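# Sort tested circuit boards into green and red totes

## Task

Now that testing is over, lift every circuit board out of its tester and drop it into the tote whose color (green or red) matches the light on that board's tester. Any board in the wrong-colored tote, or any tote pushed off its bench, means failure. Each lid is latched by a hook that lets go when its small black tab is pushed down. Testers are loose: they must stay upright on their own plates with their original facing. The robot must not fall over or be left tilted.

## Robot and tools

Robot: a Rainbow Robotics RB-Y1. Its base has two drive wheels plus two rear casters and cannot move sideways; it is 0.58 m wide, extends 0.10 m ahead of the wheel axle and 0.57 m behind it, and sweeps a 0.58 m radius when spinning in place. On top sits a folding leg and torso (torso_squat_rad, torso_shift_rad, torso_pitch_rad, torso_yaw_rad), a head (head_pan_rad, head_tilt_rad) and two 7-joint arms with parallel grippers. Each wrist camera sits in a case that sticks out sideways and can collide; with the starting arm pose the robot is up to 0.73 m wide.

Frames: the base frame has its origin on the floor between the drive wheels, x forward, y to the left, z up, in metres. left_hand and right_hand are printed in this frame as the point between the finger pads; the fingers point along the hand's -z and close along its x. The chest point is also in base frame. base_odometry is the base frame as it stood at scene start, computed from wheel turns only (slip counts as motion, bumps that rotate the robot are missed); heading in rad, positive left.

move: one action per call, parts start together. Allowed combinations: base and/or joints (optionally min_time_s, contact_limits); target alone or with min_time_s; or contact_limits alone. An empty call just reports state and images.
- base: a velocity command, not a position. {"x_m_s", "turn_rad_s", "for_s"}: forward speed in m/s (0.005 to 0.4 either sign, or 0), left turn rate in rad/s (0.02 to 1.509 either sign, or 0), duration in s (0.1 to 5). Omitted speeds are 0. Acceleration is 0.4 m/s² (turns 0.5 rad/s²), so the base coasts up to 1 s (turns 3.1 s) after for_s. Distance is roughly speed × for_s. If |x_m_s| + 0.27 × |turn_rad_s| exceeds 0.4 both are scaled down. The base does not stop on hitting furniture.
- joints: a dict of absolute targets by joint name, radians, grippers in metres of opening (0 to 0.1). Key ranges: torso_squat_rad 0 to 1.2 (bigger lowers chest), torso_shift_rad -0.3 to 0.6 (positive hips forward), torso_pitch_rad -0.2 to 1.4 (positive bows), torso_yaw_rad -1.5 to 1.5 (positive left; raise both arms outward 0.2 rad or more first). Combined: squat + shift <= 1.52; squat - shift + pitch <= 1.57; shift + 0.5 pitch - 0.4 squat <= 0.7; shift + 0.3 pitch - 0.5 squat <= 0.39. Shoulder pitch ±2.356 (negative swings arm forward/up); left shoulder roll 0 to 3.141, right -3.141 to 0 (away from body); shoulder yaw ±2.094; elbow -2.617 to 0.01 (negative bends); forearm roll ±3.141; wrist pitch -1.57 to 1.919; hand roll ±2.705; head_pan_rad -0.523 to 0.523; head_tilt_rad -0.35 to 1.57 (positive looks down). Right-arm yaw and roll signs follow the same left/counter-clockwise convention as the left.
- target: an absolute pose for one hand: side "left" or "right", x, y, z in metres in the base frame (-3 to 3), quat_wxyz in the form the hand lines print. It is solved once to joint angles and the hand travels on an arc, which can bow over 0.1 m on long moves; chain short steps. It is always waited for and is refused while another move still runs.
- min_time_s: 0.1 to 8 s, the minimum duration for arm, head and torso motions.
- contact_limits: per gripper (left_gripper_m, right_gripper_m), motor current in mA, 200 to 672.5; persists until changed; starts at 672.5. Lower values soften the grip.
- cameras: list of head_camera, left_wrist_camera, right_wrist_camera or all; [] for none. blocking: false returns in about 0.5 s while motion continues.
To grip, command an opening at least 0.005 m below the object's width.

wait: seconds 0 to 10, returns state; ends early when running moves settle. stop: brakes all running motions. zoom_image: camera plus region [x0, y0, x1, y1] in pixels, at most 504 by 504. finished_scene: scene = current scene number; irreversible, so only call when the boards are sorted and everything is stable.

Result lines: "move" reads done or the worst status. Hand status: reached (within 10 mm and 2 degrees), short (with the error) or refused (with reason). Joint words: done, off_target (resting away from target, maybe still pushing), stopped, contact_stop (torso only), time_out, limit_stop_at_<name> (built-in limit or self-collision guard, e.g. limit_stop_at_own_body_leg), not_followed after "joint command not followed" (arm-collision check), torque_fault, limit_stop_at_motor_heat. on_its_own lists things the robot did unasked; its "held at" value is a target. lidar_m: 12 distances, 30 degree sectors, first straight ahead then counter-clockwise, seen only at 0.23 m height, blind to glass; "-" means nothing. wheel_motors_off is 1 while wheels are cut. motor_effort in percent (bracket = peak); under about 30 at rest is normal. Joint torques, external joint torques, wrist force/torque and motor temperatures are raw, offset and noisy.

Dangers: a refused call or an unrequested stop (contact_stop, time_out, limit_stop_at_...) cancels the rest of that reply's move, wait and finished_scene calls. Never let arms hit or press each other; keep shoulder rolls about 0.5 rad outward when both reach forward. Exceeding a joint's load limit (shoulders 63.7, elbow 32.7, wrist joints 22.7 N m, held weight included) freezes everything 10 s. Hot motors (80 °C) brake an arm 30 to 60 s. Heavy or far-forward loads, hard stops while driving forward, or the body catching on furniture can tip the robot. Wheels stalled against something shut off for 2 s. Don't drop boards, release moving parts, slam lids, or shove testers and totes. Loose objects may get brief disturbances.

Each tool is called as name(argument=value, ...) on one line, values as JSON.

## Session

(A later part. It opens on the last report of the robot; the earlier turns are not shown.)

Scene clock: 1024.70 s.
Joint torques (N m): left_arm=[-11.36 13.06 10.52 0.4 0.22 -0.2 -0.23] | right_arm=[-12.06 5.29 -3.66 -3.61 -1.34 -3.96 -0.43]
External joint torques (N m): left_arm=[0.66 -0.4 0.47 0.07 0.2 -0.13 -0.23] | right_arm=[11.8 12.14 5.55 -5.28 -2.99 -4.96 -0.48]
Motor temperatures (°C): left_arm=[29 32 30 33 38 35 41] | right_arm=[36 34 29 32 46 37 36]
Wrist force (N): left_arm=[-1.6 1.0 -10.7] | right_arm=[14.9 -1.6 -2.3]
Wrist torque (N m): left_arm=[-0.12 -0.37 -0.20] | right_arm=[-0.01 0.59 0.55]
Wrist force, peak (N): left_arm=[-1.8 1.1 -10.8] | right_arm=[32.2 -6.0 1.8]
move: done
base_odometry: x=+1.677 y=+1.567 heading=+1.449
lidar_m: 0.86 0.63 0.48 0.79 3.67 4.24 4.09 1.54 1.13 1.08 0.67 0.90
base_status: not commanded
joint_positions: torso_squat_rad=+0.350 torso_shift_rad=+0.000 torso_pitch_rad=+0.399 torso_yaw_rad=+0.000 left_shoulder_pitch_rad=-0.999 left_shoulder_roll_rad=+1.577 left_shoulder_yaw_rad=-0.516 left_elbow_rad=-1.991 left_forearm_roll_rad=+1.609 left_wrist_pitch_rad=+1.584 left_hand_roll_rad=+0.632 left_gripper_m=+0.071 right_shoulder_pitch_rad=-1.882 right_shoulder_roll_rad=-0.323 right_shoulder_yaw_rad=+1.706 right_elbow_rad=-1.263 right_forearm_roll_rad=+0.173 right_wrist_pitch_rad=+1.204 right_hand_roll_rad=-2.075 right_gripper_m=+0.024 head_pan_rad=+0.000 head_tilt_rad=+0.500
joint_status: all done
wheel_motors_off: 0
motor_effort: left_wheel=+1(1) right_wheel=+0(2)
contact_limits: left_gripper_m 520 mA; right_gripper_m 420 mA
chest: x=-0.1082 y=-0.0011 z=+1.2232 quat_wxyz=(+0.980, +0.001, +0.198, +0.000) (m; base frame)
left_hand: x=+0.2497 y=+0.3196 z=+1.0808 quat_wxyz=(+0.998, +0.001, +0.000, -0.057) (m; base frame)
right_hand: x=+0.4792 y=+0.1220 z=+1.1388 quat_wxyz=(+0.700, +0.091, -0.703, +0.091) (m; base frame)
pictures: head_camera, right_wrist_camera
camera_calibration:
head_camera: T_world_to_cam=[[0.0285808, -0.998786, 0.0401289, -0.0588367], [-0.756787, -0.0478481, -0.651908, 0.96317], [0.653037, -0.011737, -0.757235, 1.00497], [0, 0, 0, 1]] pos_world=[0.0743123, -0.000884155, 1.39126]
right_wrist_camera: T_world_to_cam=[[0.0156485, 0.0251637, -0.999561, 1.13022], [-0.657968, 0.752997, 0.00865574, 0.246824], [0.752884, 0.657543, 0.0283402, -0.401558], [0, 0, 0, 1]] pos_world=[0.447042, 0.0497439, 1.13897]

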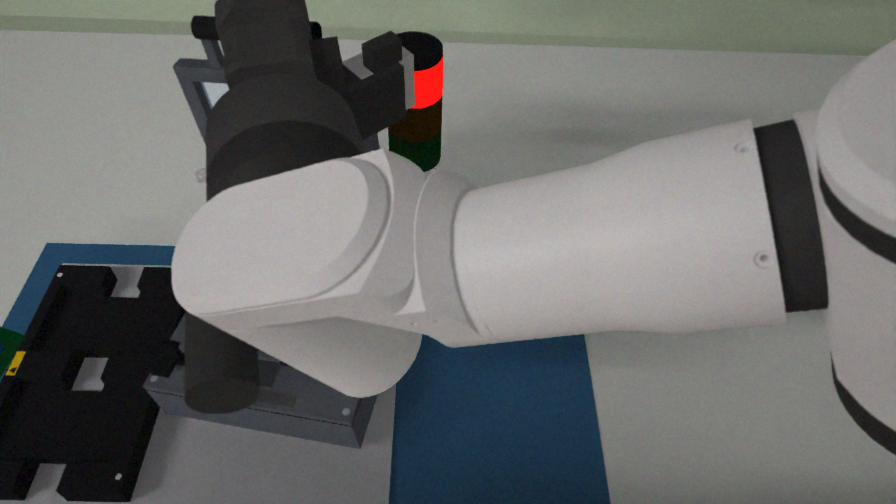

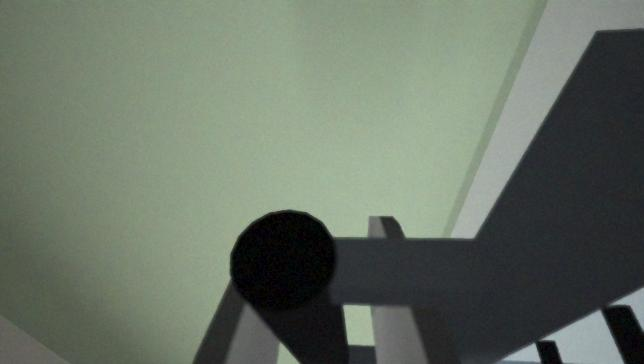

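move(target={"side":"right","x":0.464,"y":0.118,"z":1.137,"quat_wxyz":[0.701,0.0923,-0.701,0.0923]}, min_time_s=2, cameras=["right_wrist_camera"])

move(joints={"right_gripper_m":0.034}, cameras=["right_wrist_camera"])

Scene clock: 1032.33 s.
Joint torques (N m): left_arm=[-11.21 13.15 10.49 0.39 0.26 -0.1 -0.24] | right_arm=[-19.72 -8.17 -8.32 0.67 1.71 1.25 0.47]
External joint torques (N m): left_arm=[0.81 -0.31 0.44 0.07 0.24 -0.03 -0.24] | right_arm=[3.66 -1.48 1.25 -0.69 0.01 0.27 0.41]
Motor temperatures (°C): left_arm=[29 32 30 33 38 35 41] | right_arm=[36 34 29 32 45 37 36]
Wrist force (N): left_arm=[-1.6 1.1 -10.5] | right_arm=[-4.2 10.6 -6.7]
Wrist torque (N m): left_arm=[-0.14 -0.38 -0.20] | right_arm=[-0.09 0.45 0.46]
Wrist force, peak (N): left_arm=[-1.5 1.4 -11.1] | right_arm=[15.5 -1.2 -2.2]
move: done
base_odometry: x=+1.677 y=+1.567 heading=+1.449
lidar_m: 0.86 0.63 0.48 0.78 3.67 4.23 4.09 1.55 1.13 1.08 0.67 0.91
base_status: not commanded
joint_positions: torso_squat_rad=+0.350 torso_shift_rad=+0.000 torso_pitch_rad=+0.400 torso_yaw_rad=+0.000 left_shoulder_pitch_rad=-0.999 left_shoulder_roll_rad=+1.577 left_shoulder_yaw_rad=-0.516 left_elbow_rad=-1.991 left_forearm_roll_rad=+1.609 left_wrist_pitch_rad=+1.584 left_hand_roll_rad=+0.632 left_gripper_m=+0.071 right_shoulder_pitch_rad=-1.879 right_shoulder_roll_rad=-0.353 right_shoulder_yaw_rad=+1.708 right_elbow_rad=-1.360 right_forearm_roll_rad=+0.175 right_wrist_pitch_rad=+1.265 right_hand_roll_rad=-2.067 right_gripper_m=+0.024 head_pan_rad=+0.000 head_tilt_rad=+0.500
joint_status: all done
wheel_motors_off: 0
motor_effort: left_wheel=+1(3) right_wheel=-2(3)
contact_limits: left_gripper_m 520 mA; right_gripper_m 420 mA
chest: x=-0.1076 y=-0.0008 z=+1.2231 quat_wxyz=(+0.980, +0.001, +0.199, +0.000) (m; base frame)
left_hand: x=+0.2500 y=+0.3199 z=+1.0802 quat_wxyz=(+0.998, +0.000, +0.000, -0.057) (m; base frame)
right_hand: x=+0.4644 y=+0.1187 z=+1.1367 quat_wxyz=(+0.701, +0.093, -0.701, +0.092) (m; base frame)
right_hand_status: reached (checked arc, planned for 2.0 s): 1 mm and 0.0 deg off.
pictures: right_wrist_camera
camera_calibration:
right_wrist_camera: T_world_to_cam=[[0.0106426, 0.024169, -0.999651, 1.13098], [-0.661273, 0.750063, 0.0110945, 0.238624], [0.75007, 0.660924, 0.023965, -0.382336], [0, 0, 0, 1]] pos_world=[0.432538, 0.0463771, 1.1371]

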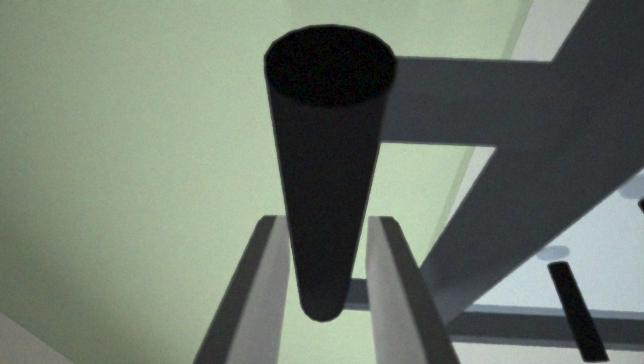

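Scene clock: 1032.90 s.
Joint torques (N m): left_arm=[-11.33 13.23 10.42 0.43 0.14 -0.1 -0.22] | right_arm=[-19.85 -8.19 -8.19 0.76 1.75 1.16 0.37]
External joint torques (N m): left_arm=[0.68 -0.23 0.37 0.11 0.12 -0.03 -0.22] | right_arm=[3.53 -1.5 1.38 -0.6 0.04 0.18 0.31]
Motor temperatures (°C): left_arm=[29 32 30 33 38 35 41] | right_arm=[36 34 29 32 45 37 36]
Wrist force (N): left_arm=[-1.6 0.8 -10.4] | right_arm=[-4.0 10.6 -6.7]
Wrist torque (N m): left_arm=[-0.10 -0.40 -0.20] | right_arm=[-0.09 0.48 0.45]
Wrist force, peak (N): left_arm=[-1.5 1.0 -10.6] | right_arm=[-4.1 11.0 -6.8]
move: done
base_odometry: x=+1.677 y=+1.567 heading=+1.449
lidar_m: 0.85 0.63 0.48 0.79 3.69 4.24 4.09 1.54 1.13 1.08 0.67 0.89
base_status: not commanded
joint_positions: torso_squat_rad=+0.350 torso_shift_rad=+0.000 torso_pitch_rad=+0.400 torso_yaw_rad=+0.000 left_shoulder_pitch_rad=-0.999 left_shoulder_roll_rad=+1.577 left_shoulder_yaw_rad=-0.516 left_elbow_rad=-1.991 left_forearm_roll_rad=+1.609 left_wrist_pitch_rad=+1.584 left_hand_roll_rad=+0.632 left_gripper_m=+0.071 right_shoulder_pitch_rad=-1.879 right_shoulder_roll_rad=-0.353 right_shoulder_yaw_rad=+1.708 right_elbow_rad=-1.360 right_forearm_roll_rad=+0.175 right_wrist_pitch_rad=+1.265 right_hand_roll_rad=-2.067 right_gripper_m=+0.034 head_pan_rad=+0.000 head_tilt_rad=+0.500
joint_status: all done
wheel_motors_off: 0
motor_effort: left_wheel=+0(2) right_wheel=+0(2)
contact_limits: left_gripper_m 520 mA; right_gripper_m 420 mA
chest: x=-0.1076 y=-0.0008 z=+1.2231 quat_wxyz=(+0.980, +0.001, +0.199, +0.000) (m; base frame)
left_hand: x=+0.2500 y=+0.3199 z=+1.0802 quat_wxyz=(+0.998, +0.000, +0.000, -0.057) (m; base frame)
right_hand: x=+0.4644 y=+0.1187 z=+1.1367 quat_wxyz=(+0.701, +0.093, -0.701, +0.092) (m; base frame)
pictures: right_wrist_camera
camera_calibration:
right_wrist_camera: T_world_to_cam=[[0.0106433, 0.0241672, -0.999651, 1.13098], [-0.661275, 0.750062, 0.0110926, 0.238626], [0.750068, 0.660926, 0.0239643, -0.382335], [0, 0, 0, 1]] pos_world=[0.432537, 0.0463778, 1.1371]

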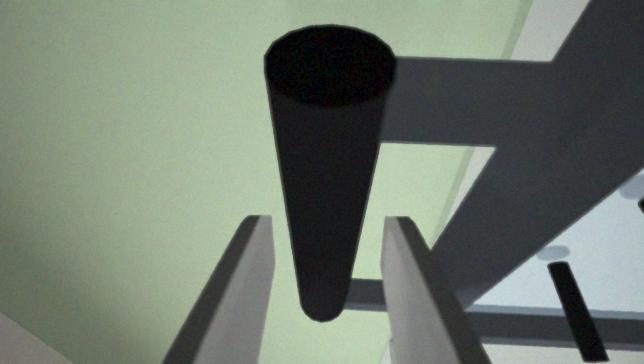

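move(target={"side":"right","x":0.40,"y":0.10,"z":1.137,"quat_wxyz":[0.701,0.0923,-0.701,0.0923]}, min_time_s=2, cameras=["right_wrist_camera","head_camera"])

move(target={"side":"right","x":0.28,"y":0.02,"z":1.13,"quat_wxyz":[0.701,0.0923,-0.701,0.0923]}, min_time_s=2, cameras=[])

move(target={"side":"right","x":0.22,"y":-0.22,"z":1.04,"quat_wxyz":[0.943,0.253,-0.209,-0.056]}, min_time_s=2, cameras=["head_camera"])

zoom_image(camera="head_camera", region=[100, 170, 450, 470])

Scene clock: 1044.70 s.
Joint torques (N m): left_arm=[-11.48 13.01 10.5 0.41 0.19 -0.07 -0.18] | right_arm=[-17.93 -7.18 -8.53 -0.28 1.8 1.01 0.33]
External joint torques (N m): left_arm=[0.54 -0.45 0.45 0.09 0.17 0 -0.18] | right_arm=[3.26 -1.22 1.63 -0.34 -0.05 0.09 0.28]
Motor temperatures (°C): left_arm=[29 32 30 33 38 35 41] | right_arm=[36 34 29 32 45 37 36]
Wrist force (N): left_arm=[-1.6 1.1 -10.3] | right_arm=[-3.7 10.7 -6.9]
Wrist torque (N m): left_arm=[-0.14 -0.38 -0.20] | right_arm=[-0.10 0.52 0.46]
Wrist force, peak (N): left_arm=[-1.9 1.0 -10.9] | right_arm=[-4.0 10.8 -7.3]
move: done
base_odometry: x=+1.677 y=+1.567 heading=+1.449
lidar_m: 0.86 0.64 0.48 0.79 3.68 4.24 4.09 1.54 1.13 1.09 0.66 0.90
base_status: not commanded
joint_positions: torso_squat_rad=+0.350 torso_shift_rad=+0.000 torso_pitch_rad=+0.400 torso_yaw_rad=+0.000 left_shoulder_pitch_rad=-0.999 left_shoulder_roll_rad=+1.577 left_shoulder_yaw_rad=-0.516 left_elbow_rad=-1.991 left_forearm_roll_rad=+1.609 left_wrist_pitch_rad=+1.584 left_hand_roll_rad=+0.632 left_gripper_m=+0.071 right_shoulder_pitch_rad=-1.862 right_shoulder_roll_rad=-0.432 right_shoulder_yaw_rad=+1.720 right_elbow_rad=-1.701 right_forearm_roll_rad=+0.197 right_wrist_pitch_rad=+1.529 right_hand_roll_rad=-2.030 right_gripper_m=+0.034 head_pan_rad=+0.000 head_tilt_rad=+0.500
joint_status: all done
wheel_motors_off: 0
motor_effort: left_wheel=+0(3) right_wheel=-1(3)
contact_limits: left_gripper_m 520 mA; right_gripper_m 420 mA
chest: x=-0.1076 y=-0.0008 z=+1.2231 quat_wxyz=(+0.980, +0.001, +0.199, +0.000) (m; base frame)
left_hand: x=+0.2500 y=+0.3199 z=+1.0802 quat_wxyz=(+0.998, +0.000, +0.000, -0.057) (m; base frame)
right_hand: x=+0.4001 y=+0.1004 z=+1.1373 quat_wxyz=(+0.701, +0.093, -0.701, +0.092) (m; base frame)
right_hand_status: reached (checked arc, planned for 2.0 s): 0 mm and 0.0 deg off.
pictures: head_camera, right_wrist_camera
camera_calibration:
head_camera: T_world_to_cam=[[0.0288636, -0.998762, 0.0405016, -0.0589929], [-0.757389, -0.0482944, -0.651176, 0.962545], [0.652326, -0.0118801, -0.757845, 1.00525], [0, 0, 0, 1]] pos_world=[0.0749747, -0.000491902, 1.391]
right_wrist_camera: T_world_to_cam=[[0.0115812, 0.0245375, -0.999632, 1.13228], [-0.661094, 0.750226, 0.0107564, 0.210168], [0.750214, 0.660726, 0.0249101, -0.323068], [0, 0, 0, 1]] pos_world=[0.368197, 0.0280025, 1.13765]

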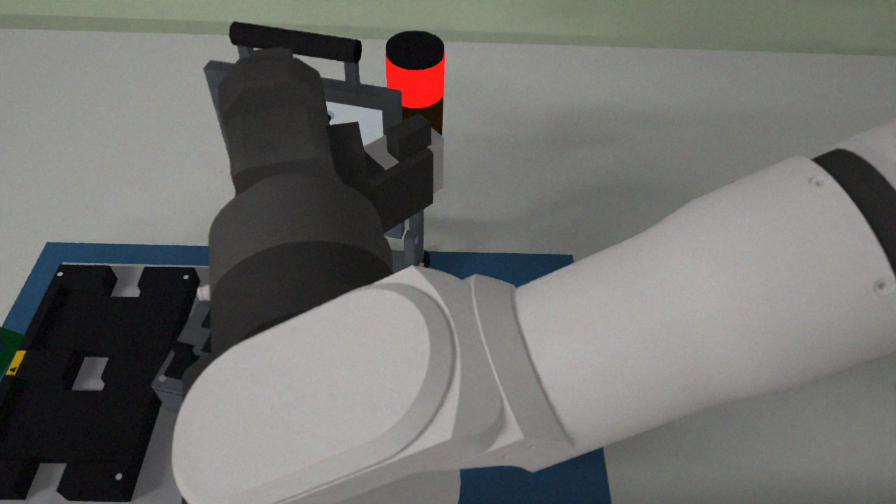

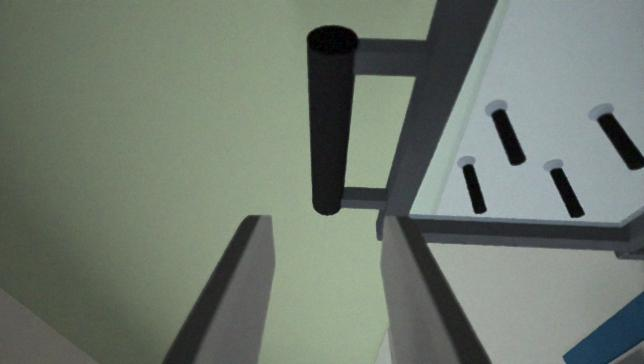

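Scene clock: 1047.03 s.
Joint torques (N m): left_arm=[-11.22 13.18 10.42 0.4 0.21 -0.13 -0.25] | right_arm=[-13.41 -4.69 -9.26 -3.83 1.77 0.45 0.33]
External joint torques (N m): left_arm=[0.79 -0.29 0.37 0.08 0.19 -0.06 -0.25] | right_arm=[2.57 -1.05 -0.62 0.19 -0.14 0 0.27]
Motor temperatures (°C): left_arm=[29 32 30 33 38 35 41] | right_arm=[36 34 29 32 45 37 36]
Wrist force (N): left_arm=[-1.7 1.2 -10.6] | right_arm=[-4.1 10.7 -7.3]
Wrist torque (N m): left_arm=[-0.15 -0.39 -0.19] | right_arm=[-0.10 0.49 0.45]
Wrist force, peak (N): left_arm=[-1.8 1.2 -10.8] | right_arm=[-4.2 11.3 -6.9]
move: done
base_odometry: x=+1.677 y=+1.567 heading=+1.449
lidar_m: 0.86 0.62 0.49 0.77 3.68 4.24 4.08 1.54 1.13 1.09 0.66 0.91
base_status: not commanded
joint_positions: torso_squat_rad=+0.350 torso_shift_rad=+0.000 torso_pitch_rad=+0.400 torso_yaw_rad=+0.000 left_shoulder_pitch_rad=-0.999 left_shoulder_roll_rad=+1.577 left_shoulder_yaw_rad=-0.516 left_elbow_rad=-1.991 left_forearm_roll_rad=+1.609 left_wrist_pitch_rad=+1.584 left_hand_roll_rad=+0.632 left_gripper_m=+0.071 right_shoulder_pitch_rad=-1.579 right_shoulder_roll_rad=-0.595 right_shoulder_yaw_rad=+1.713 right_elbow_rad=-2.279 right_forearm_roll_rad=+0.532 right_wrist_pitch_rad=+1.919 right_hand_roll_rad=-1.787 right_gripper_m=+0.034 head_pan_rad=+0.000 head_tilt_rad=+0.500
joint_status: all done
wheel_motors_off: 0
motor_effort: left_wheel=+1(3) right_wheel=-1(3)
contact_limits: left_gripper_m 520 mA; right_gripper_m 420 mA
chest: x=-0.1076 y=-0.0008 z=+1.2231 quat_wxyz=(+0.980, +0.001, +0.199, +0.000) (m; base frame)
left_hand: x=+0.2500 y=+0.3199 z=+1.0802 quat_wxyz=(+0.998, +0.000, +0.000, -0.057) (m; base frame)
right_hand: x=+0.2804 y=+0.0195 z=+1.1302 quat_wxyz=(+0.701, +0.094, -0.700, +0.094) (m; base frame)
right_hand_status: reached (checked arc, planned for 2.0 s): 1 mm and 0.2 deg off.
pictures: none
No camera images: "cameras" was empty.

Scene clock: 1049.37 s.
Joint torques (N m): left_arm=[-11.38 13.06 10.44 0.46 0.14 -0.06 -0.22] | right_arm=[-5.67 -9 -8.76 -1.01 0.27 -1 0.14]
External joint torques (N m): left_arm=[0.63 -0.41 0.39 0.13 0.12 0.01 -0.22] | right_arm=[2.02 0.41 -0.81 -0.04 -0.1 0.12 0.12]
Motor temperatures (°C): left_arm=[29 32 30 33 38 35 41] | right_arm=[36 34 29 32 45 37 36]
Wrist force (N): left_arm=[-1.6 1.1 -10.5] | right_arm=[-0.5 7.7 -11.5]
Wrist torque (N m): left_arm=[-0.13 -0.38 -0.21] | right_arm=[0.09 0.66 0.49]
Wrist force, peak (N): left_arm=[-1.8 1.1 -10.7] | right_arm=[-2.8 11.6 -11.0]
move: done
base_odometry: x=+1.677 y=+1.567 heading=+1.449
lidar_m: 0.86 0.63 0.48 0.78 3.67 4.24 4.09 1.54 1.13 1.08 0.66 0.91
base_status: not commanded
joint_positions: torso_squat_rad=+0.350 torso_shift_rad=+0.000 torso_pitch_rad=+0.400 torso_yaw_rad=+0.000 left_shoulder_pitch_rad=-0.999 left_shoulder_roll_rad=+1.577 left_shoulder_yaw_rad=-0.516 left_elbow_rad=-1.991 left_forearm_roll_rad=+1.609 left_wrist_pitch_rad=+1.584 left_hand_roll_rad=+0.632 left_gripper_m=+0.071 right_shoulder_pitch_rad=-1.432 right_shoulder_roll_rad=-1.938 right_shoulder_yaw_rad=+1.569 right_elbow_rad=-2.468 right_forearm_roll_rad=-0.962 right_wrist_pitch_rad=+0.328 right_hand_roll_rad=-1.440 right_gripper_m=+0.034 head_pan_rad=+0.000 head_tilt_rad=+0.500
joint_status: all done
wheel_motors_off: 0
motor_effort: left_wheel=+2(3) right_wheel=-2(3)
contact_limits: left_gripper_m 520 mA; right_gripper_m 420 mA
chest: x=-0.1076 y=-0.0007 z=+1.2231 quat_wxyz=(+0.980, +0.000, +0.199, +0.000) (m; base frame)
left_hand: x=+0.2500 y=+0.3199 z=+1.0802 quat_wxyz=(+0.998, +0.000, +0.000, -0.057) (m; base frame)
right_hand: x=+0.2200 y=-0.2197 z=+1.0401 quat_wxyz=(+0.942, +0.253, -0.214, -0.058) (m; base frame)
right_hand_status: reached (checked arc, planned for 2.0 s): 0 mm and 0.6 deg off.
pictures: head_camera
camera_calibration:
head_camera: T_world_to_cam=[[0.0289052, -0.998758, 0.0405923, -0.0590379], [-0.757413, -0.0483846, -0.651141, 0.962515], [0.652296, -0.0119237, -0.75787, 1.00526], [0, 0, 0, 1]] pos_world=[0.0750005, -0.00040724, 1.39099]

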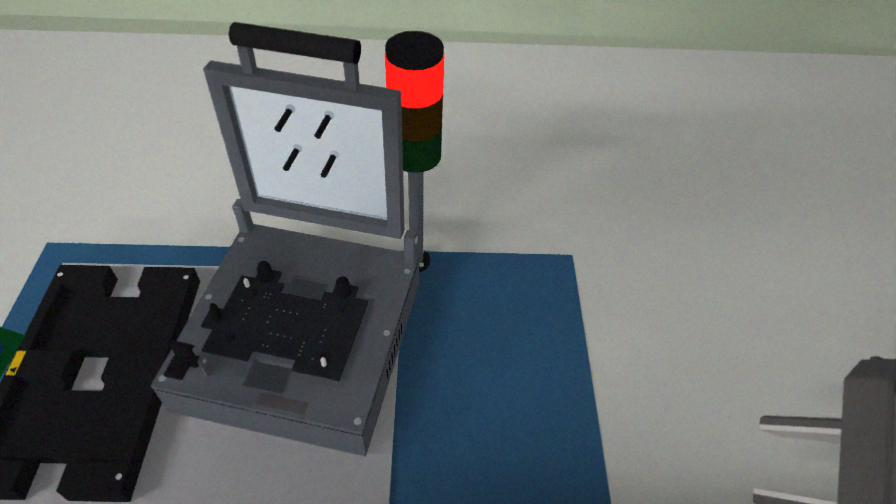

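Scaled by 1.440 from the camera's 896x504 image, which has a finer 1280x720 frame.

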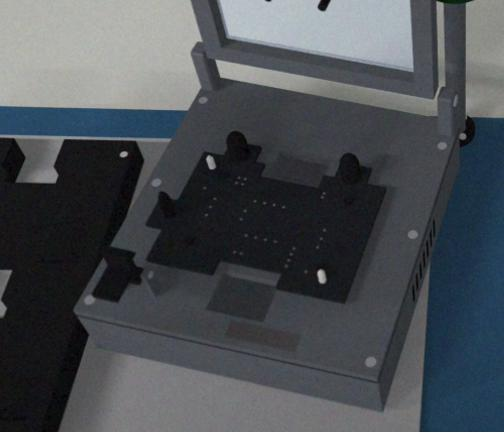

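move(joints={"right_gripper_m":0.0}, cameras=[])

move(target={"side":"right","x":0.42,"y":-0.085,"z":1.02,"quat_wxyz":[0.943,0.253,-0.209,-0.056]}, min_time_s=2, cameras=[])

move(target={"side":"right","x":0.42,"y":-0.085,"z":0.925,"quat_wxyz":[0.943,0.253,-0.209,-0.056]}, min_time_s=2, cameras=["head_camera","right_wrist_camera"])

Scene clock: 1076.67 s.
Joint torques (N m): left_arm=[-11.3 13.2 10.3 0.39 0.19 -0.17 -0.22] | right_arm=[-5.8 -8.72 -8.87 -1.08 0.28 -0.94 0.14]
External joint torques (N m): left_arm=[0.72 -0.26 0.25 0.07 0.17 -0.1 -0.22] | right_arm=[1.89 0.68 -0.92 -0.11 -0.09 0.19 0.11]
Motor temperatures (°C): left_arm=[29 32 30 33 38 35 41] | right_arm=[35 34 29 32 45 36 36]
Wrist force (N): left_arm=[-1.8 1.0 -10.2] | right_arm=[-0.5 7.7 -11.7]
Wrist torque (N m): left_arm=[-0.13 -0.41 -0.20] | right_arm=[0.09 0.65 0.50]
Wrist force, peak (N): left_arm=[-1.8 1.0 -10.8] | right_arm=[-0.4 8.0 -11.8]
move: done
base_odometry: x=+1.677 y=+1.567 heading=+1.449
lidar_m: 0.86 0.63 0.48 0.78 3.68 4.24 4.09 1.53 1.13 1.08 0.66 0.91
base_status: not commanded
joint_positions: torso_squat_rad=+0.350 torso_shift_rad=+0.000 torso_pitch_rad=+0.400 torso_yaw_rad=+0.000 left_shoulder_pitch_rad=-0.999 left_shoulder_roll_rad=+1.577 left_shoulder_yaw_rad=-0.516 left_elbow_rad=-1.991 left_forearm_roll_rad=+1.609 left_wrist_pitch_rad=+1.584 left_hand_roll_rad=+0.632 left_gripper_m=+0.071 right_shoulder_pitch_rad=-1.432 right_shoulder_roll_rad=-1.938 right_shoulder_yaw_rad=+1.569 right_elbow_rad=-2.468 right_forearm_roll_rad=-0.962 right_wrist_pitch_rad=+0.328 right_hand_roll_rad=-1.440 right_gripper_m=+0.000 head_pan_rad=+0.000 head_tilt_rad=+0.500
joint_status: all done
wheel_motors_off: 0
motor_effort: left_wheel=+1(3) right_wheel=-2(2)
contact_limits: left_gripper_m 520 mA; right_gripper_m 420 mA
chest: x=-0.1076 y=-0.0007 z=+1.2231 quat_wxyz=(+0.980, +0.000, +0.199, +0.000) (m; base frame)
left_hand: x=+0.2500 y=+0.3199 z=+1.0802 quat_wxyz=(+0.998, +0.000, +0.000, -0.057) (m; base frame)
right_hand: x=+0.2200 y=-0.2197 z=+1.0401 quat_wxyz=(+0.942, +0.253, -0.214, -0.058) (m; base frame)
pictures: none
No camera images: "cameras" was empty.

Scene clock: 1079.00 s.
Joint torques (N m): left_arm=[-10.98 13.27 10.24 0.35 0.2 -0.18 -0.28] | right_arm=[-20.26 -7.41 -11.89 0.9 0.01 -1.08 0.18]
External joint torques (N m): left_arm=[1.04 -0.19 0.19 0.03 0.18 -0.11 -0.28] | right_arm=[1.18 1.7 -0.35 0.68 -0.38 0.16 0.16]
Motor temperatures (°C): left_arm=[29 32 30 33 38 35 41] | right_arm=[35 34 29 32 45 36 36]
Wrist force (N): left_arm=[-1.8 1.0 -10.3] | right_arm=[-0.1 8.0 -11.5]
Wrist torque (N m): left_arm=[-0.12 -0.41 -0.20] | right_arm=[0.07 0.70 0.50]
Wrist force, peak (N): left_arm=[-1.7 1.2 -10.6] | right_arm=[0.2 8.3 -11.7]
move: done
base_odometry: x=+1.677 y=+1.567 heading=+1.449
lidar_m: 0.86 0.63 0.48 0.78 3.69 4.24 4.09 1.53 1.13 1.08 0.67 0.90
base_status: not commanded
joint_positions: torso_squat_rad=+0.350 torso_shift_rad=+0.000 torso_pitch_rad=+0.400 torso_yaw_rad=+0.000 left_shoulder_pitch_rad=-0.999 left_shoulder_roll_rad=+1.577 left_shoulder_yaw_rad=-0.516 left_elbow_rad=-1.991 left_forearm_roll_rad=+1.609 left_wrist_pitch_rad=+1.584 left_hand_roll_rad=+0.632 left_gripper_m=+0.071 right_shoulder_pitch_rad=-1.653 right_shoulder_roll_rad=-1.106 right_shoulder_yaw_rad=+1.432 right_elbow_rad=-1.629 right_forearm_roll_rad=-1.372 right_wrist_pitch_rad=+0.589 right_hand_roll_rad=-1.188 right_gripper_m=+0.000 head_pan_rad=+0.000 head_tilt_rad=+0.500
joint_status: all done
wheel_motors_off: 0
motor_effort: left_wheel=+0(3) right_wheel=-1(2)
contact_limits: left_gripper_m 520 mA; right_gripper_m 420 mA
chest: x=-0.1076 y=-0.0007 z=+1.2231 quat_wxyz=(+0.980, +0.000, +0.199, +0.000) (m; base frame)
left_hand: x=+0.2500 y=+0.3200 z=+1.0802 quat_wxyz=(+0.998, +0.000, +0.000, -0.057) (m; base frame)
right_hand: x=+0.4200 y=-0.0850 z=+1.0203 quat_wxyz=(+0.942, +0.253, -0.211, -0.057) (m; base frame)
right_hand_status: reached (checked arc, planned for 2.0 s): 0 mm and 0.3 deg off.
pictures: none
No camera images: "cameras" was empty.

Scene clock: 1081.33 s.
Joint torques (N m): left_arm=[-11.31 13.05 10.29 0.35 0.28 -0.14 -0.28] | right_arm=[-18.64 -6.73 -8.87 0.44 0.3 -1.52 0.39]
External joint torques (N m): left_arm=[0.7 -0.41 0.24 0.02 0.26 -0.07 -0.28] | right_arm=[3.14 2.71 1.53 0.89 -0.01 -0.26 0.37]
Motor temperatures (°C): left_arm=[29 32 30 33 38 35 41] | right_arm=[35 34 29 32 45 36 36]
Wrist force (N): left_arm=[-1.7 1.0 -10.2] | right_arm=[-0.2 7.7 -11.4]
Wrist torque (N m): left_arm=[-0.12 -0.39 -0.20] | right_arm=[0.09 0.67 0.50]
Wrist force, peak (N): left_arm=[-1.9 1.2 -10.7] | right_arm=[0.2 8.0 -11.8]
move: done
base_odometry: x=+1.677 y=+1.567 heading=+1.449
lidar_m: 0.86 0.63 0.48 0.78 3.68 4.23 4.08 1.54 1.12 1.09 0.66 0.91
base_status: not commanded
joint_positions: torso_squat_rad=+0.350 torso_shift_rad=+0.000 torso_pitch_rad=+0.400 torso_yaw_rad=+0.000 left_shoulder_pitch_rad=-0.999 left_shoulder_roll_rad=+1.577 left_shoulder_yaw_rad=-0.516 left_elbow_rad=-1.991 left_forearm_roll_rad=+1.609 left_wrist_pitch_rad=+1.584 left_hand_roll_rad=+0.632 left_gripper_m=+0.071 right_shoulder_pitch_rad=-1.509 right_shoulder_roll_rad=-0.951 right_shoulder_yaw_rad=+1.503 right_elbow_rad=-1.429 right_forearm_roll_rad=-1.281 right_wrist_pitch_rad=+0.415 right_hand_roll_rad=-1.154 right_gripper_m=+0.000 head_pan_rad=+0.000 head_tilt_rad=+0.500
joint_status: all done
wheel_motors_off: 0
motor_effort: left_wheel=+1(3) right_wheel=+0(3)
contact_limits: left_gripper_m 520 mA; right_gripper_m 420 mA
chest: x=-0.1076 y=-0.0007 z=+1.2231 quat_wxyz=(+0.980, +0.000, +0.199, +0.000) (m; base frame)
left_hand: x=+0.2500 y=+0.3200 z=+1.0802 quat_wxyz=(+0.998, +0.000, +0.000, -0.057) (m; base frame)
right_hand: x=+0.4201 y=-0.0852 z=+0.9257 quat_wxyz=(+0.943, +0.253, -0.210, -0.056) (m; base frame)
right_hand_status: reached (checked arc, planned for 2.0 s): 1 mm and 0.2 deg off.
pictures: head_camera, right_wrist_camera
camera_calibration:
head_camera: T_world_to_cam=[[0.0289153, -0.998757, 0.040611, -0.0590487], [-0.757429, -0.0484041, -0.651121, 0.9625], [0.652277, -0.0119326, -0.757887, 1.00527], [0, 0, 0, 1]] pos_world=[0.075021, -0.000390927, 1.39098]
right_wrist_camera: T_world_to_cam=[[-0.897642, 0.237917, -0.370992, 0.74325], [-0.178996, 0.572418, 0.800186, -0.583602], [0.40274, 0.784686, -0.47124, 0.405587], [0, 0, 0, 1]] pos_world=[0.399364, -0.161026, 0.933858]

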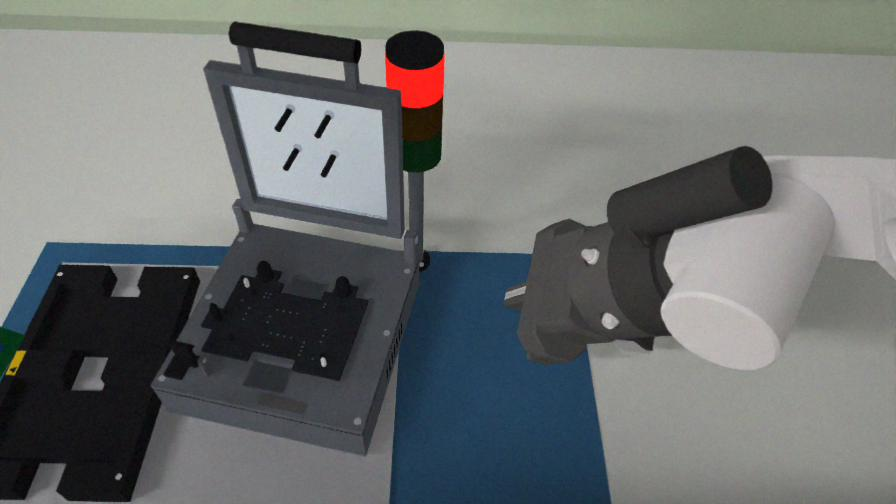

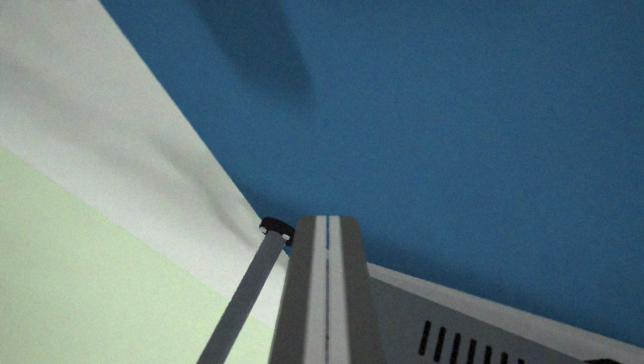

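move(target={"side":"right","x":0.42,"y":-0.005,"z":0.922,"quat_wxyz":[0.943,0.253,-0.209,-0.056]}, min_time_s=3, cameras=["head_camera"])

move(target={"side":"right","x":0.42,"y":0.01,"z":0.922,"quat_wxyz":[0.943,0.253,-0.209,-0.056]}, min_time_s=2, cameras=["head_camera"])

Scene clock: 1089.13 s.
Joint torques (N m): left_arm=[-11.26 13.18 10.42 0.38 0.21 -0.12 -0.23] | right_arm=[-22.45 -5 -11.01 0.15 0.45 -0.86 -0.37]
External joint torques (N m): left_arm=[0.75 -0.28 0.37 0.06 0.19 -0.05 -0.23] | right_arm=[0.68 2.75 -0.79 1.02 0 0.31 -0.39]
Motor temperatures (°C): left_arm=[29 32 30 33 38 35 41] | right_arm=[36 34 29 32 45 36 36]
Wrist force (N): left_arm=[-1.5 1.0 -10.7] | right_arm=[-0.1 7.5 -11.8]
Wrist torque (N m): left_arm=[-0.12 -0.37 -0.20] | right_arm=[0.12 0.68 0.49]
Wrist force, peak (N): left_arm=[-1.8 1.2 -10.8] | right_arm=[0.1 8.0 -11.9]
move: done
base_odometry: x=+1.677 y=+1.567 heading=+1.449
lidar_m: 0.85 0.63 0.48 0.78 3.69 4.23 4.09 1.53 1.13 1.09 0.66 0.90
base_status: not commanded
joint_positions: torso_squat_rad=+0.350 torso_shift_rad=+0.000 torso_pitch_rad=+0.400 torso_yaw_rad=+0.000 left_shoulder_pitch_rad=-0.999 left_shoulder_roll_rad=+1.577 left_shoulder_yaw_rad=-0.516 left_elbow_rad=-1.991 left_forearm_roll_rad=+1.609 left_wrist_pitch_rad=+1.584 left_hand_roll_rad=+0.632 left_gripper_m=+0.071 right_shoulder_pitch_rad=-1.555 right_shoulder_roll_rad=-0.737 right_shoulder_yaw_rad=+1.486 right_elbow_rad=-1.329 right_forearm_roll_rad=-1.115 right_wrist_pitch_rad=+0.498 right_hand_roll_rad=-1.359 right_gripper_m=+0.000 head_pan_rad=+0.000 head_tilt_rad=+0.500
joint_status: all done
wheel_motors_off: 0
motor_effort: left_wheel=+1(3) right_wheel=-1(3)
contact_limits: left_gripper_m 520 mA; right_gripper_m 420 mA
chest: x=-0.1076 y=-0.0007 z=+1.2231 quat_wxyz=(+0.980, +0.000, +0.199, +0.000) (m; base frame)
left_hand: x=+0.2500 y=+0.3200 z=+1.0802 quat_wxyz=(+0.998, +0.000, +0.000, -0.057) (m; base frame)
right_hand: x=+0.4200 y=-0.0053 z=+0.9220 quat_wxyz=(+0.943, +0.253, -0.209, -0.056) (m; base frame)
right_hand_status: reached (checked arc, planned for 3.0 s): 0 mm and 0.0 deg off.
pictures: head_camera
camera_calibration:
head_camera: T_world_to_cam=[[0.0289151, -0.998757, 0.040611, -0.0590488], [-0.757429, -0.048404, -0.651121, 0.9625], [0.652277, -0.0119327, -0.757887, 1.00527], [0, 0, 0, 1]] pos_world=[0.0750212, -0.000391056, 1.39098]

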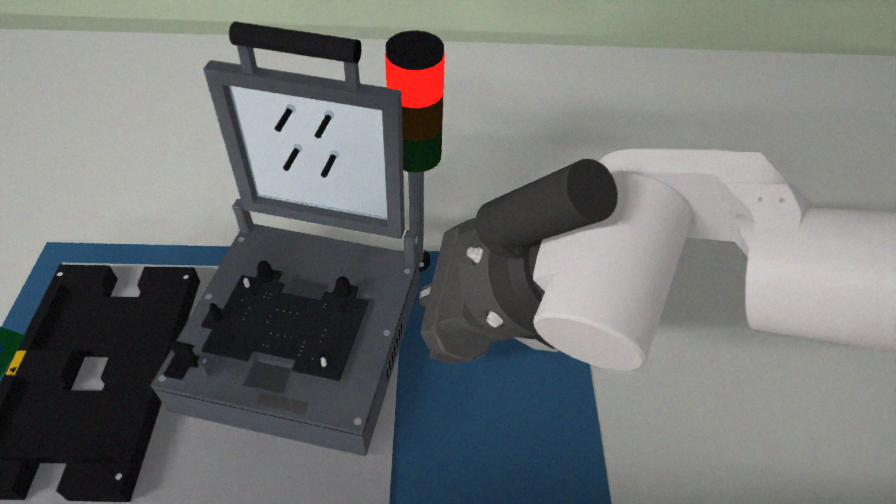

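Scene clock: 1091.47 s.
Joint torques (N m): left_arm=[-11.32 13.2 10.44 0.41 0.19 -0.13 -0.1] | right_arm=[-25.58 3.17 -14.17 -3.74 0 -3.8 -0.36]
External joint torques (N m): left_arm=[0.69 -0.27 0.39 0.09 0.16 -0.06 -0.1] | right_arm=[-2.25 10.64 -4.01 -2.84 -0.46 -2.65 -0.38]
Motor temperatures (°C): left_arm=[29 32 30 33 38 35 41] | right_arm=[36 34 29 32 45 36 36]
Wrist force (N): left_arm=[-1.8 1.1 -10.5] | right_arm=[1.3 -4.2 -5.4]
Wrist torque (N m): left_arm=[-0.15 -0.40 -0.20] | right_arm=[-0.17 0.64 0.55]
Wrist force, peak (N): left_arm=[-1.6 1.3 -10.7] | right_arm=[-0.2 7.9 -11.8]
move: done
base_odometry: x=+1.677 y=+1.567 heading=+1.449
lidar_m: 0.86 0.63 0.48 0.79 3.69 4.23 4.08 1.53 1.13 1.08 0.66 0.89
base_status: not commanded
joint_positions: torso_squat_rad=+0.350 torso_shift_rad=+0.000 torso_pitch_rad=+0.400 torso_yaw_rad=+0.000 left_shoulder_pitch_rad=-0.999 left_shoulder_roll_rad=+1.577 left_shoulder_yaw_rad=-0.516 left_elbow_rad=-1.991 left_forearm_roll_rad=+1.609 left_wrist_pitch_rad=+1.584 left_hand_roll_rad=+0.632 left_gripper_m=+0.071 right_shoulder_pitch_rad=-1.564 right_shoulder_roll_rad=-0.699 right_shoulder_yaw_rad=+1.483 right_elbow_rad=-1.305 right_forearm_roll_rad=-1.098 right_wrist_pitch_rad=+0.514 right_hand_roll_rad=-1.382 right_gripper_m=+0.000 head_pan_rad=+0.000 head_tilt_rad=+0.500
joint_status: all done
wheel_motors_off: 0
motor_effort: left_wheel=+0(3) right_wheel=-1(3)
contact_limits: left_gripper_m 520 mA; right_gripper_m 420 mA
chest: x=-0.1076 y=-0.0008 z=+1.2231 quat_wxyz=(+0.980, +0.001, +0.199, +0.000) (m; base frame)
left_hand: x=+0.2500 y=+0.3198 z=+1.0802 quat_wxyz=(+0.998, +0.000, +0.000, -0.057) (m; base frame)
right_hand: x=+0.4200 y=+0.0072 z=+0.9219 quat_wxyz=(+0.943, +0.252, -0.209, -0.057) (m; base frame)
right_hand_status: reached (checked arc, planned for 2.0 s): 3 mm and 0.2 deg off.
pictures: head_camera
camera_calibration:
head_camera: T_world_to_cam=[[0.0286788, -0.998766, 0.0405383, -0.0591005], [-0.757438, -0.0481774, -0.651127, 0.962498], [0.652276, -0.0120317, -0.757886, 1.00527], [0, 0, 0, 1]] pos_world=[0.0750172, -0.000561854, 1.39098]

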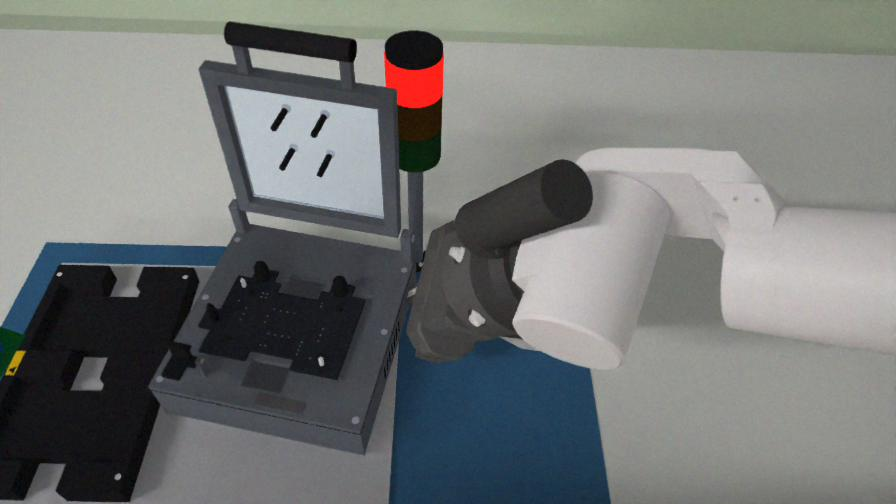

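Contact; rotating. Continue ~2 cm.

move(target={"side":"right","x":0.42,"y":0.024,"z":0.922,"quat_wxyz":[0.943,0.253,-0.209,-0.056]}, min_time_s=2, cameras=["head_camera"])

move(target={"side":"right","x":0.42,"y":0.033,"z":0.922,"quat_wxyz":[0.943,0.253,-0.209,-0.056]}, min_time_s=2, cameras=["head_camera"])

Scene clock: 1102.33 s.
Joint torques (N m): left_arm=[-11.46 13.15 10.49 0.4 0.15 -0.11 -0.21] | right_arm=[-25.66 3.64 -14.08 -4.1 -0.08 -3.84 -0.4]
External joint torques (N m): left_arm=[0.55 -0.31 0.44 0.08 0.13 -0.04 -0.21] | right_arm=[-2.1 10.82 -4.05 -3.18 -0.56 -2.7 -0.43]
Motor temperatures (°C): left_arm=[29 32 30 33 38 35 41] | right_arm=[36 34 29 32 45 36 36]
Wrist force (N): left_arm=[-1.7 0.9 -10.5] | right_arm=[2.4 -4.3 -5.8]
Wrist torque (N m): left_arm=[-0.11 -0.39 -0.21] | right_arm=[-0.20 0.66 0.53]
Wrist force, peak (N): left_arm=[-1.7 1.1 -10.9] | right_arm=[3.4 -4.9 -7.8]
move: done
base_odometry: x=+1.677 y=+1.567 heading=+1.449
lidar_m: 0.86 0.63 0.47 0.78 3.68 4.24 4.09 1.54 1.12 1.08 0.67 0.90
base_status: not commanded
joint_positions: torso_squat_rad=+0.350 torso_shift_rad=+0.000 torso_pitch_rad=+0.400 torso_yaw_rad=+0.000 left_shoulder_pitch_rad=-0.999 left_shoulder_roll_rad=+1.577 left_shoulder_yaw_rad=-0.516 left_elbow_rad=-1.991 left_forearm_roll_rad=+1.609 left_wrist_pitch_rad=+1.584 left_hand_roll_rad=+0.632 left_gripper_m=+0.071 right_shoulder_pitch_rad=-1.574 right_shoulder_roll_rad=-0.654 right_shoulder_yaw_rad=+1.481 right_elbow_rad=-1.269 right_forearm_roll_rad=-1.089 right_wrist_pitch_rad=+0.525 right_hand_roll_rad=-1.396 right_gripper_m=+0.000 head_pan_rad=+0.000 head_tilt_rad=+0.500
joint_status: all done
wheel_motors_off: 0
motor_effort: left_wheel=+2(2) right_wheel=-1(3)
contact_limits: left_gripper_m 520 mA; right_gripper_m 420 mA
chest: x=-0.1076 y=-0.0008 z=+1.2231 quat_wxyz=(+0.980, +0.001, +0.199, +0.000) (m; base frame)
left_hand: x=+0.2500 y=+0.3198 z=+1.0802 quat_wxyz=(+0.998, +0.000, +0.000, -0.057) (m; base frame)
right_hand: x=+0.4208 y=+0.0217 z=+0.9214 quat_wxyz=(+0.943, +0.251, -0.210, -0.057) (m; base frame)
right_hand_status: reached (checked arc, planned for 2.0 s): 3 mm and 0.2 deg off.
pictures: head_camera
camera_calibration:
head_camera: T_world_to_cam=[[0.0286782, -0.998766, 0.0405345, -0.0590979], [-0.757442, -0.0481745, -0.651123, 0.962494], [0.652272, -0.0120295, -0.757889, 1.00527], [0, 0, 0, 1]] pos_world=[0.0750198, -0.000564493, 1.39098]

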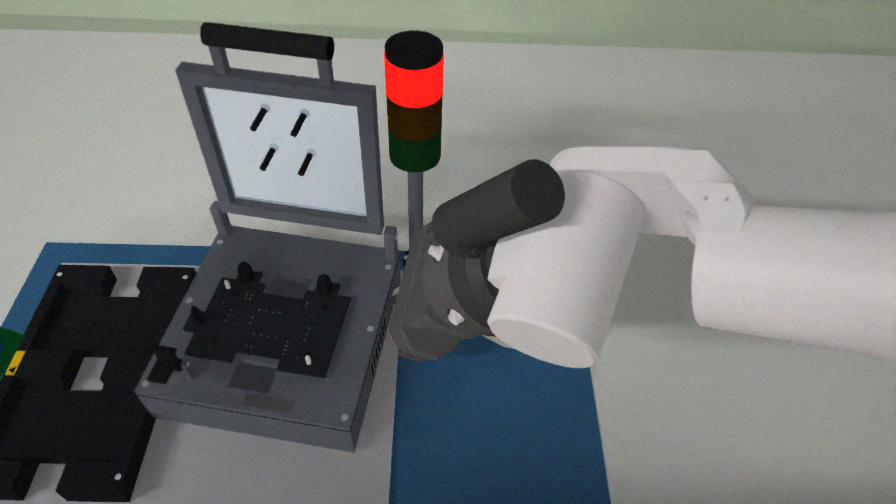

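Scene clock: 1104.67 s.
Joint torques (N m): left_arm=[-11.13 13.14 10.58 0.32 0.24 -0.15 -0.26] | right_arm=[-27 10.85 -15.39 -9.05 -1.13 -5.82 -0.41]
External joint torques (N m): left_arm=[0.88 -0.33 0.53 0 0.22 -0.08 -0.26] | right_arm=[-3.33 17.89 -5.47 -8.13 -1.62 -4.68 -0.43]
Motor temperatures (°C): left_arm=[29 32 30 33 38 35 41] | right_arm=[36 34 29 32 45 37 36]
Wrist force (N): left_arm=[-1.5 1.1 -10.5] | right_arm=[7.6 -12.2 -4.5]
Wrist torque (N m): left_arm=[-0.14 -0.37 -0.20] | right_arm=[-0.43 0.49 0.54]
Wrist force, peak (N): left_arm=[-1.8 0.8 -10.8] | right_arm=[11.5 -15.3 2.1]
move: done
base_odometry: x=+1.677 y=+1.567 heading=+1.449
lidar_m: 0.86 0.63 0.48 0.79 3.68 4.24 4.09 1.54 1.13 1.09 0.66 0.91
base_status: not commanded
joint_positions: torso_squat_rad=+0.350 torso_shift_rad=+0.000 torso_pitch_rad=+0.400 torso_yaw_rad=-0.001 left_shoulder_pitch_rad=-0.999 left_shoulder_roll_rad=+1.577 left_shoulder_yaw_rad=-0.516 left_elbow_rad=-1.991 left_forearm_roll_rad=+1.609 left_wrist_pitch_rad=+1.584 left_hand_roll_rad=+0.632 left_gripper_m=+0.071 right_shoulder_pitch_rad=-1.580 right_shoulder_roll_rad=-0.630 right_shoulder_yaw_rad=+1.479 right_elbow_rad=-1.250 right_forearm_roll_rad=-1.083 right_wrist_pitch_rad=+0.533 right_hand_roll_rad=-1.405 right_gripper_m=+0.000 head_pan_rad=+0.000 head_tilt_rad=+0.500
joint_status: all done
wheel_motors_off: 0
motor_effort: left_wheel=+0(2) right_wheel=+1(3)
contact_limits: left_gripper_m 520 mA; right_gripper_m 420 mA
chest: x=-0.1076 y=-0.0010 z=+1.2231 quat_wxyz=(+0.980, +0.001, +0.199, +0.000) (m; base frame)
left_hand: x=+0.2502 y=+0.3195 z=+1.0802 quat_wxyz=(+0.998, +0.001, +0.000, -0.057) (m; base frame)
right_hand: x=+0.4214 y=+0.0286 z=+0.9214 quat_wxyz=(+0.943, +0.250, -0.210, -0.058) (m; base frame)
right_hand_status: reached (checked arc, planned for 2.0 s): 5 mm and 0.4 deg off.
pictures: head_camera
camera_calibration:
head_camera: T_world_to_cam=[[0.028394, -0.998782, 0.0403629, -0.0591058], [-0.757469, -0.0478468, -0.651116, 0.962485], [0.652254, -0.0120858, -0.757904, 1.00527], [0, 0, 0, 1]] pos_world=[0.0750402, -0.000832505, 1.39097]

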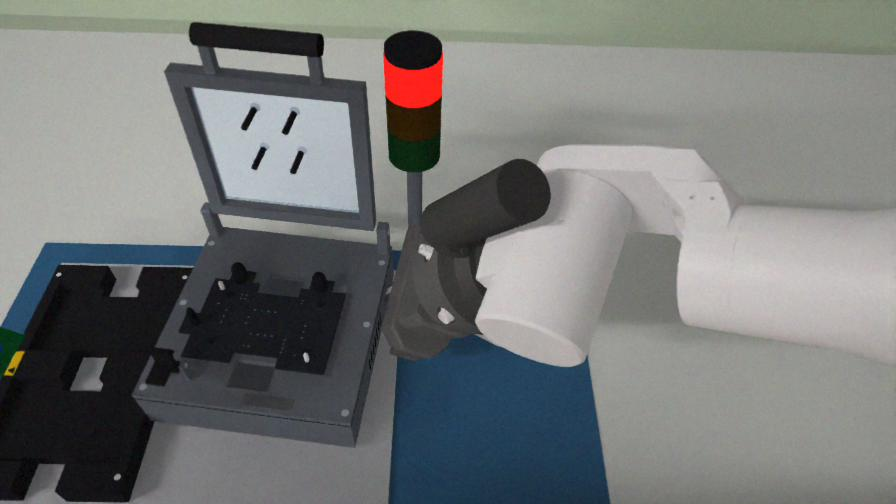

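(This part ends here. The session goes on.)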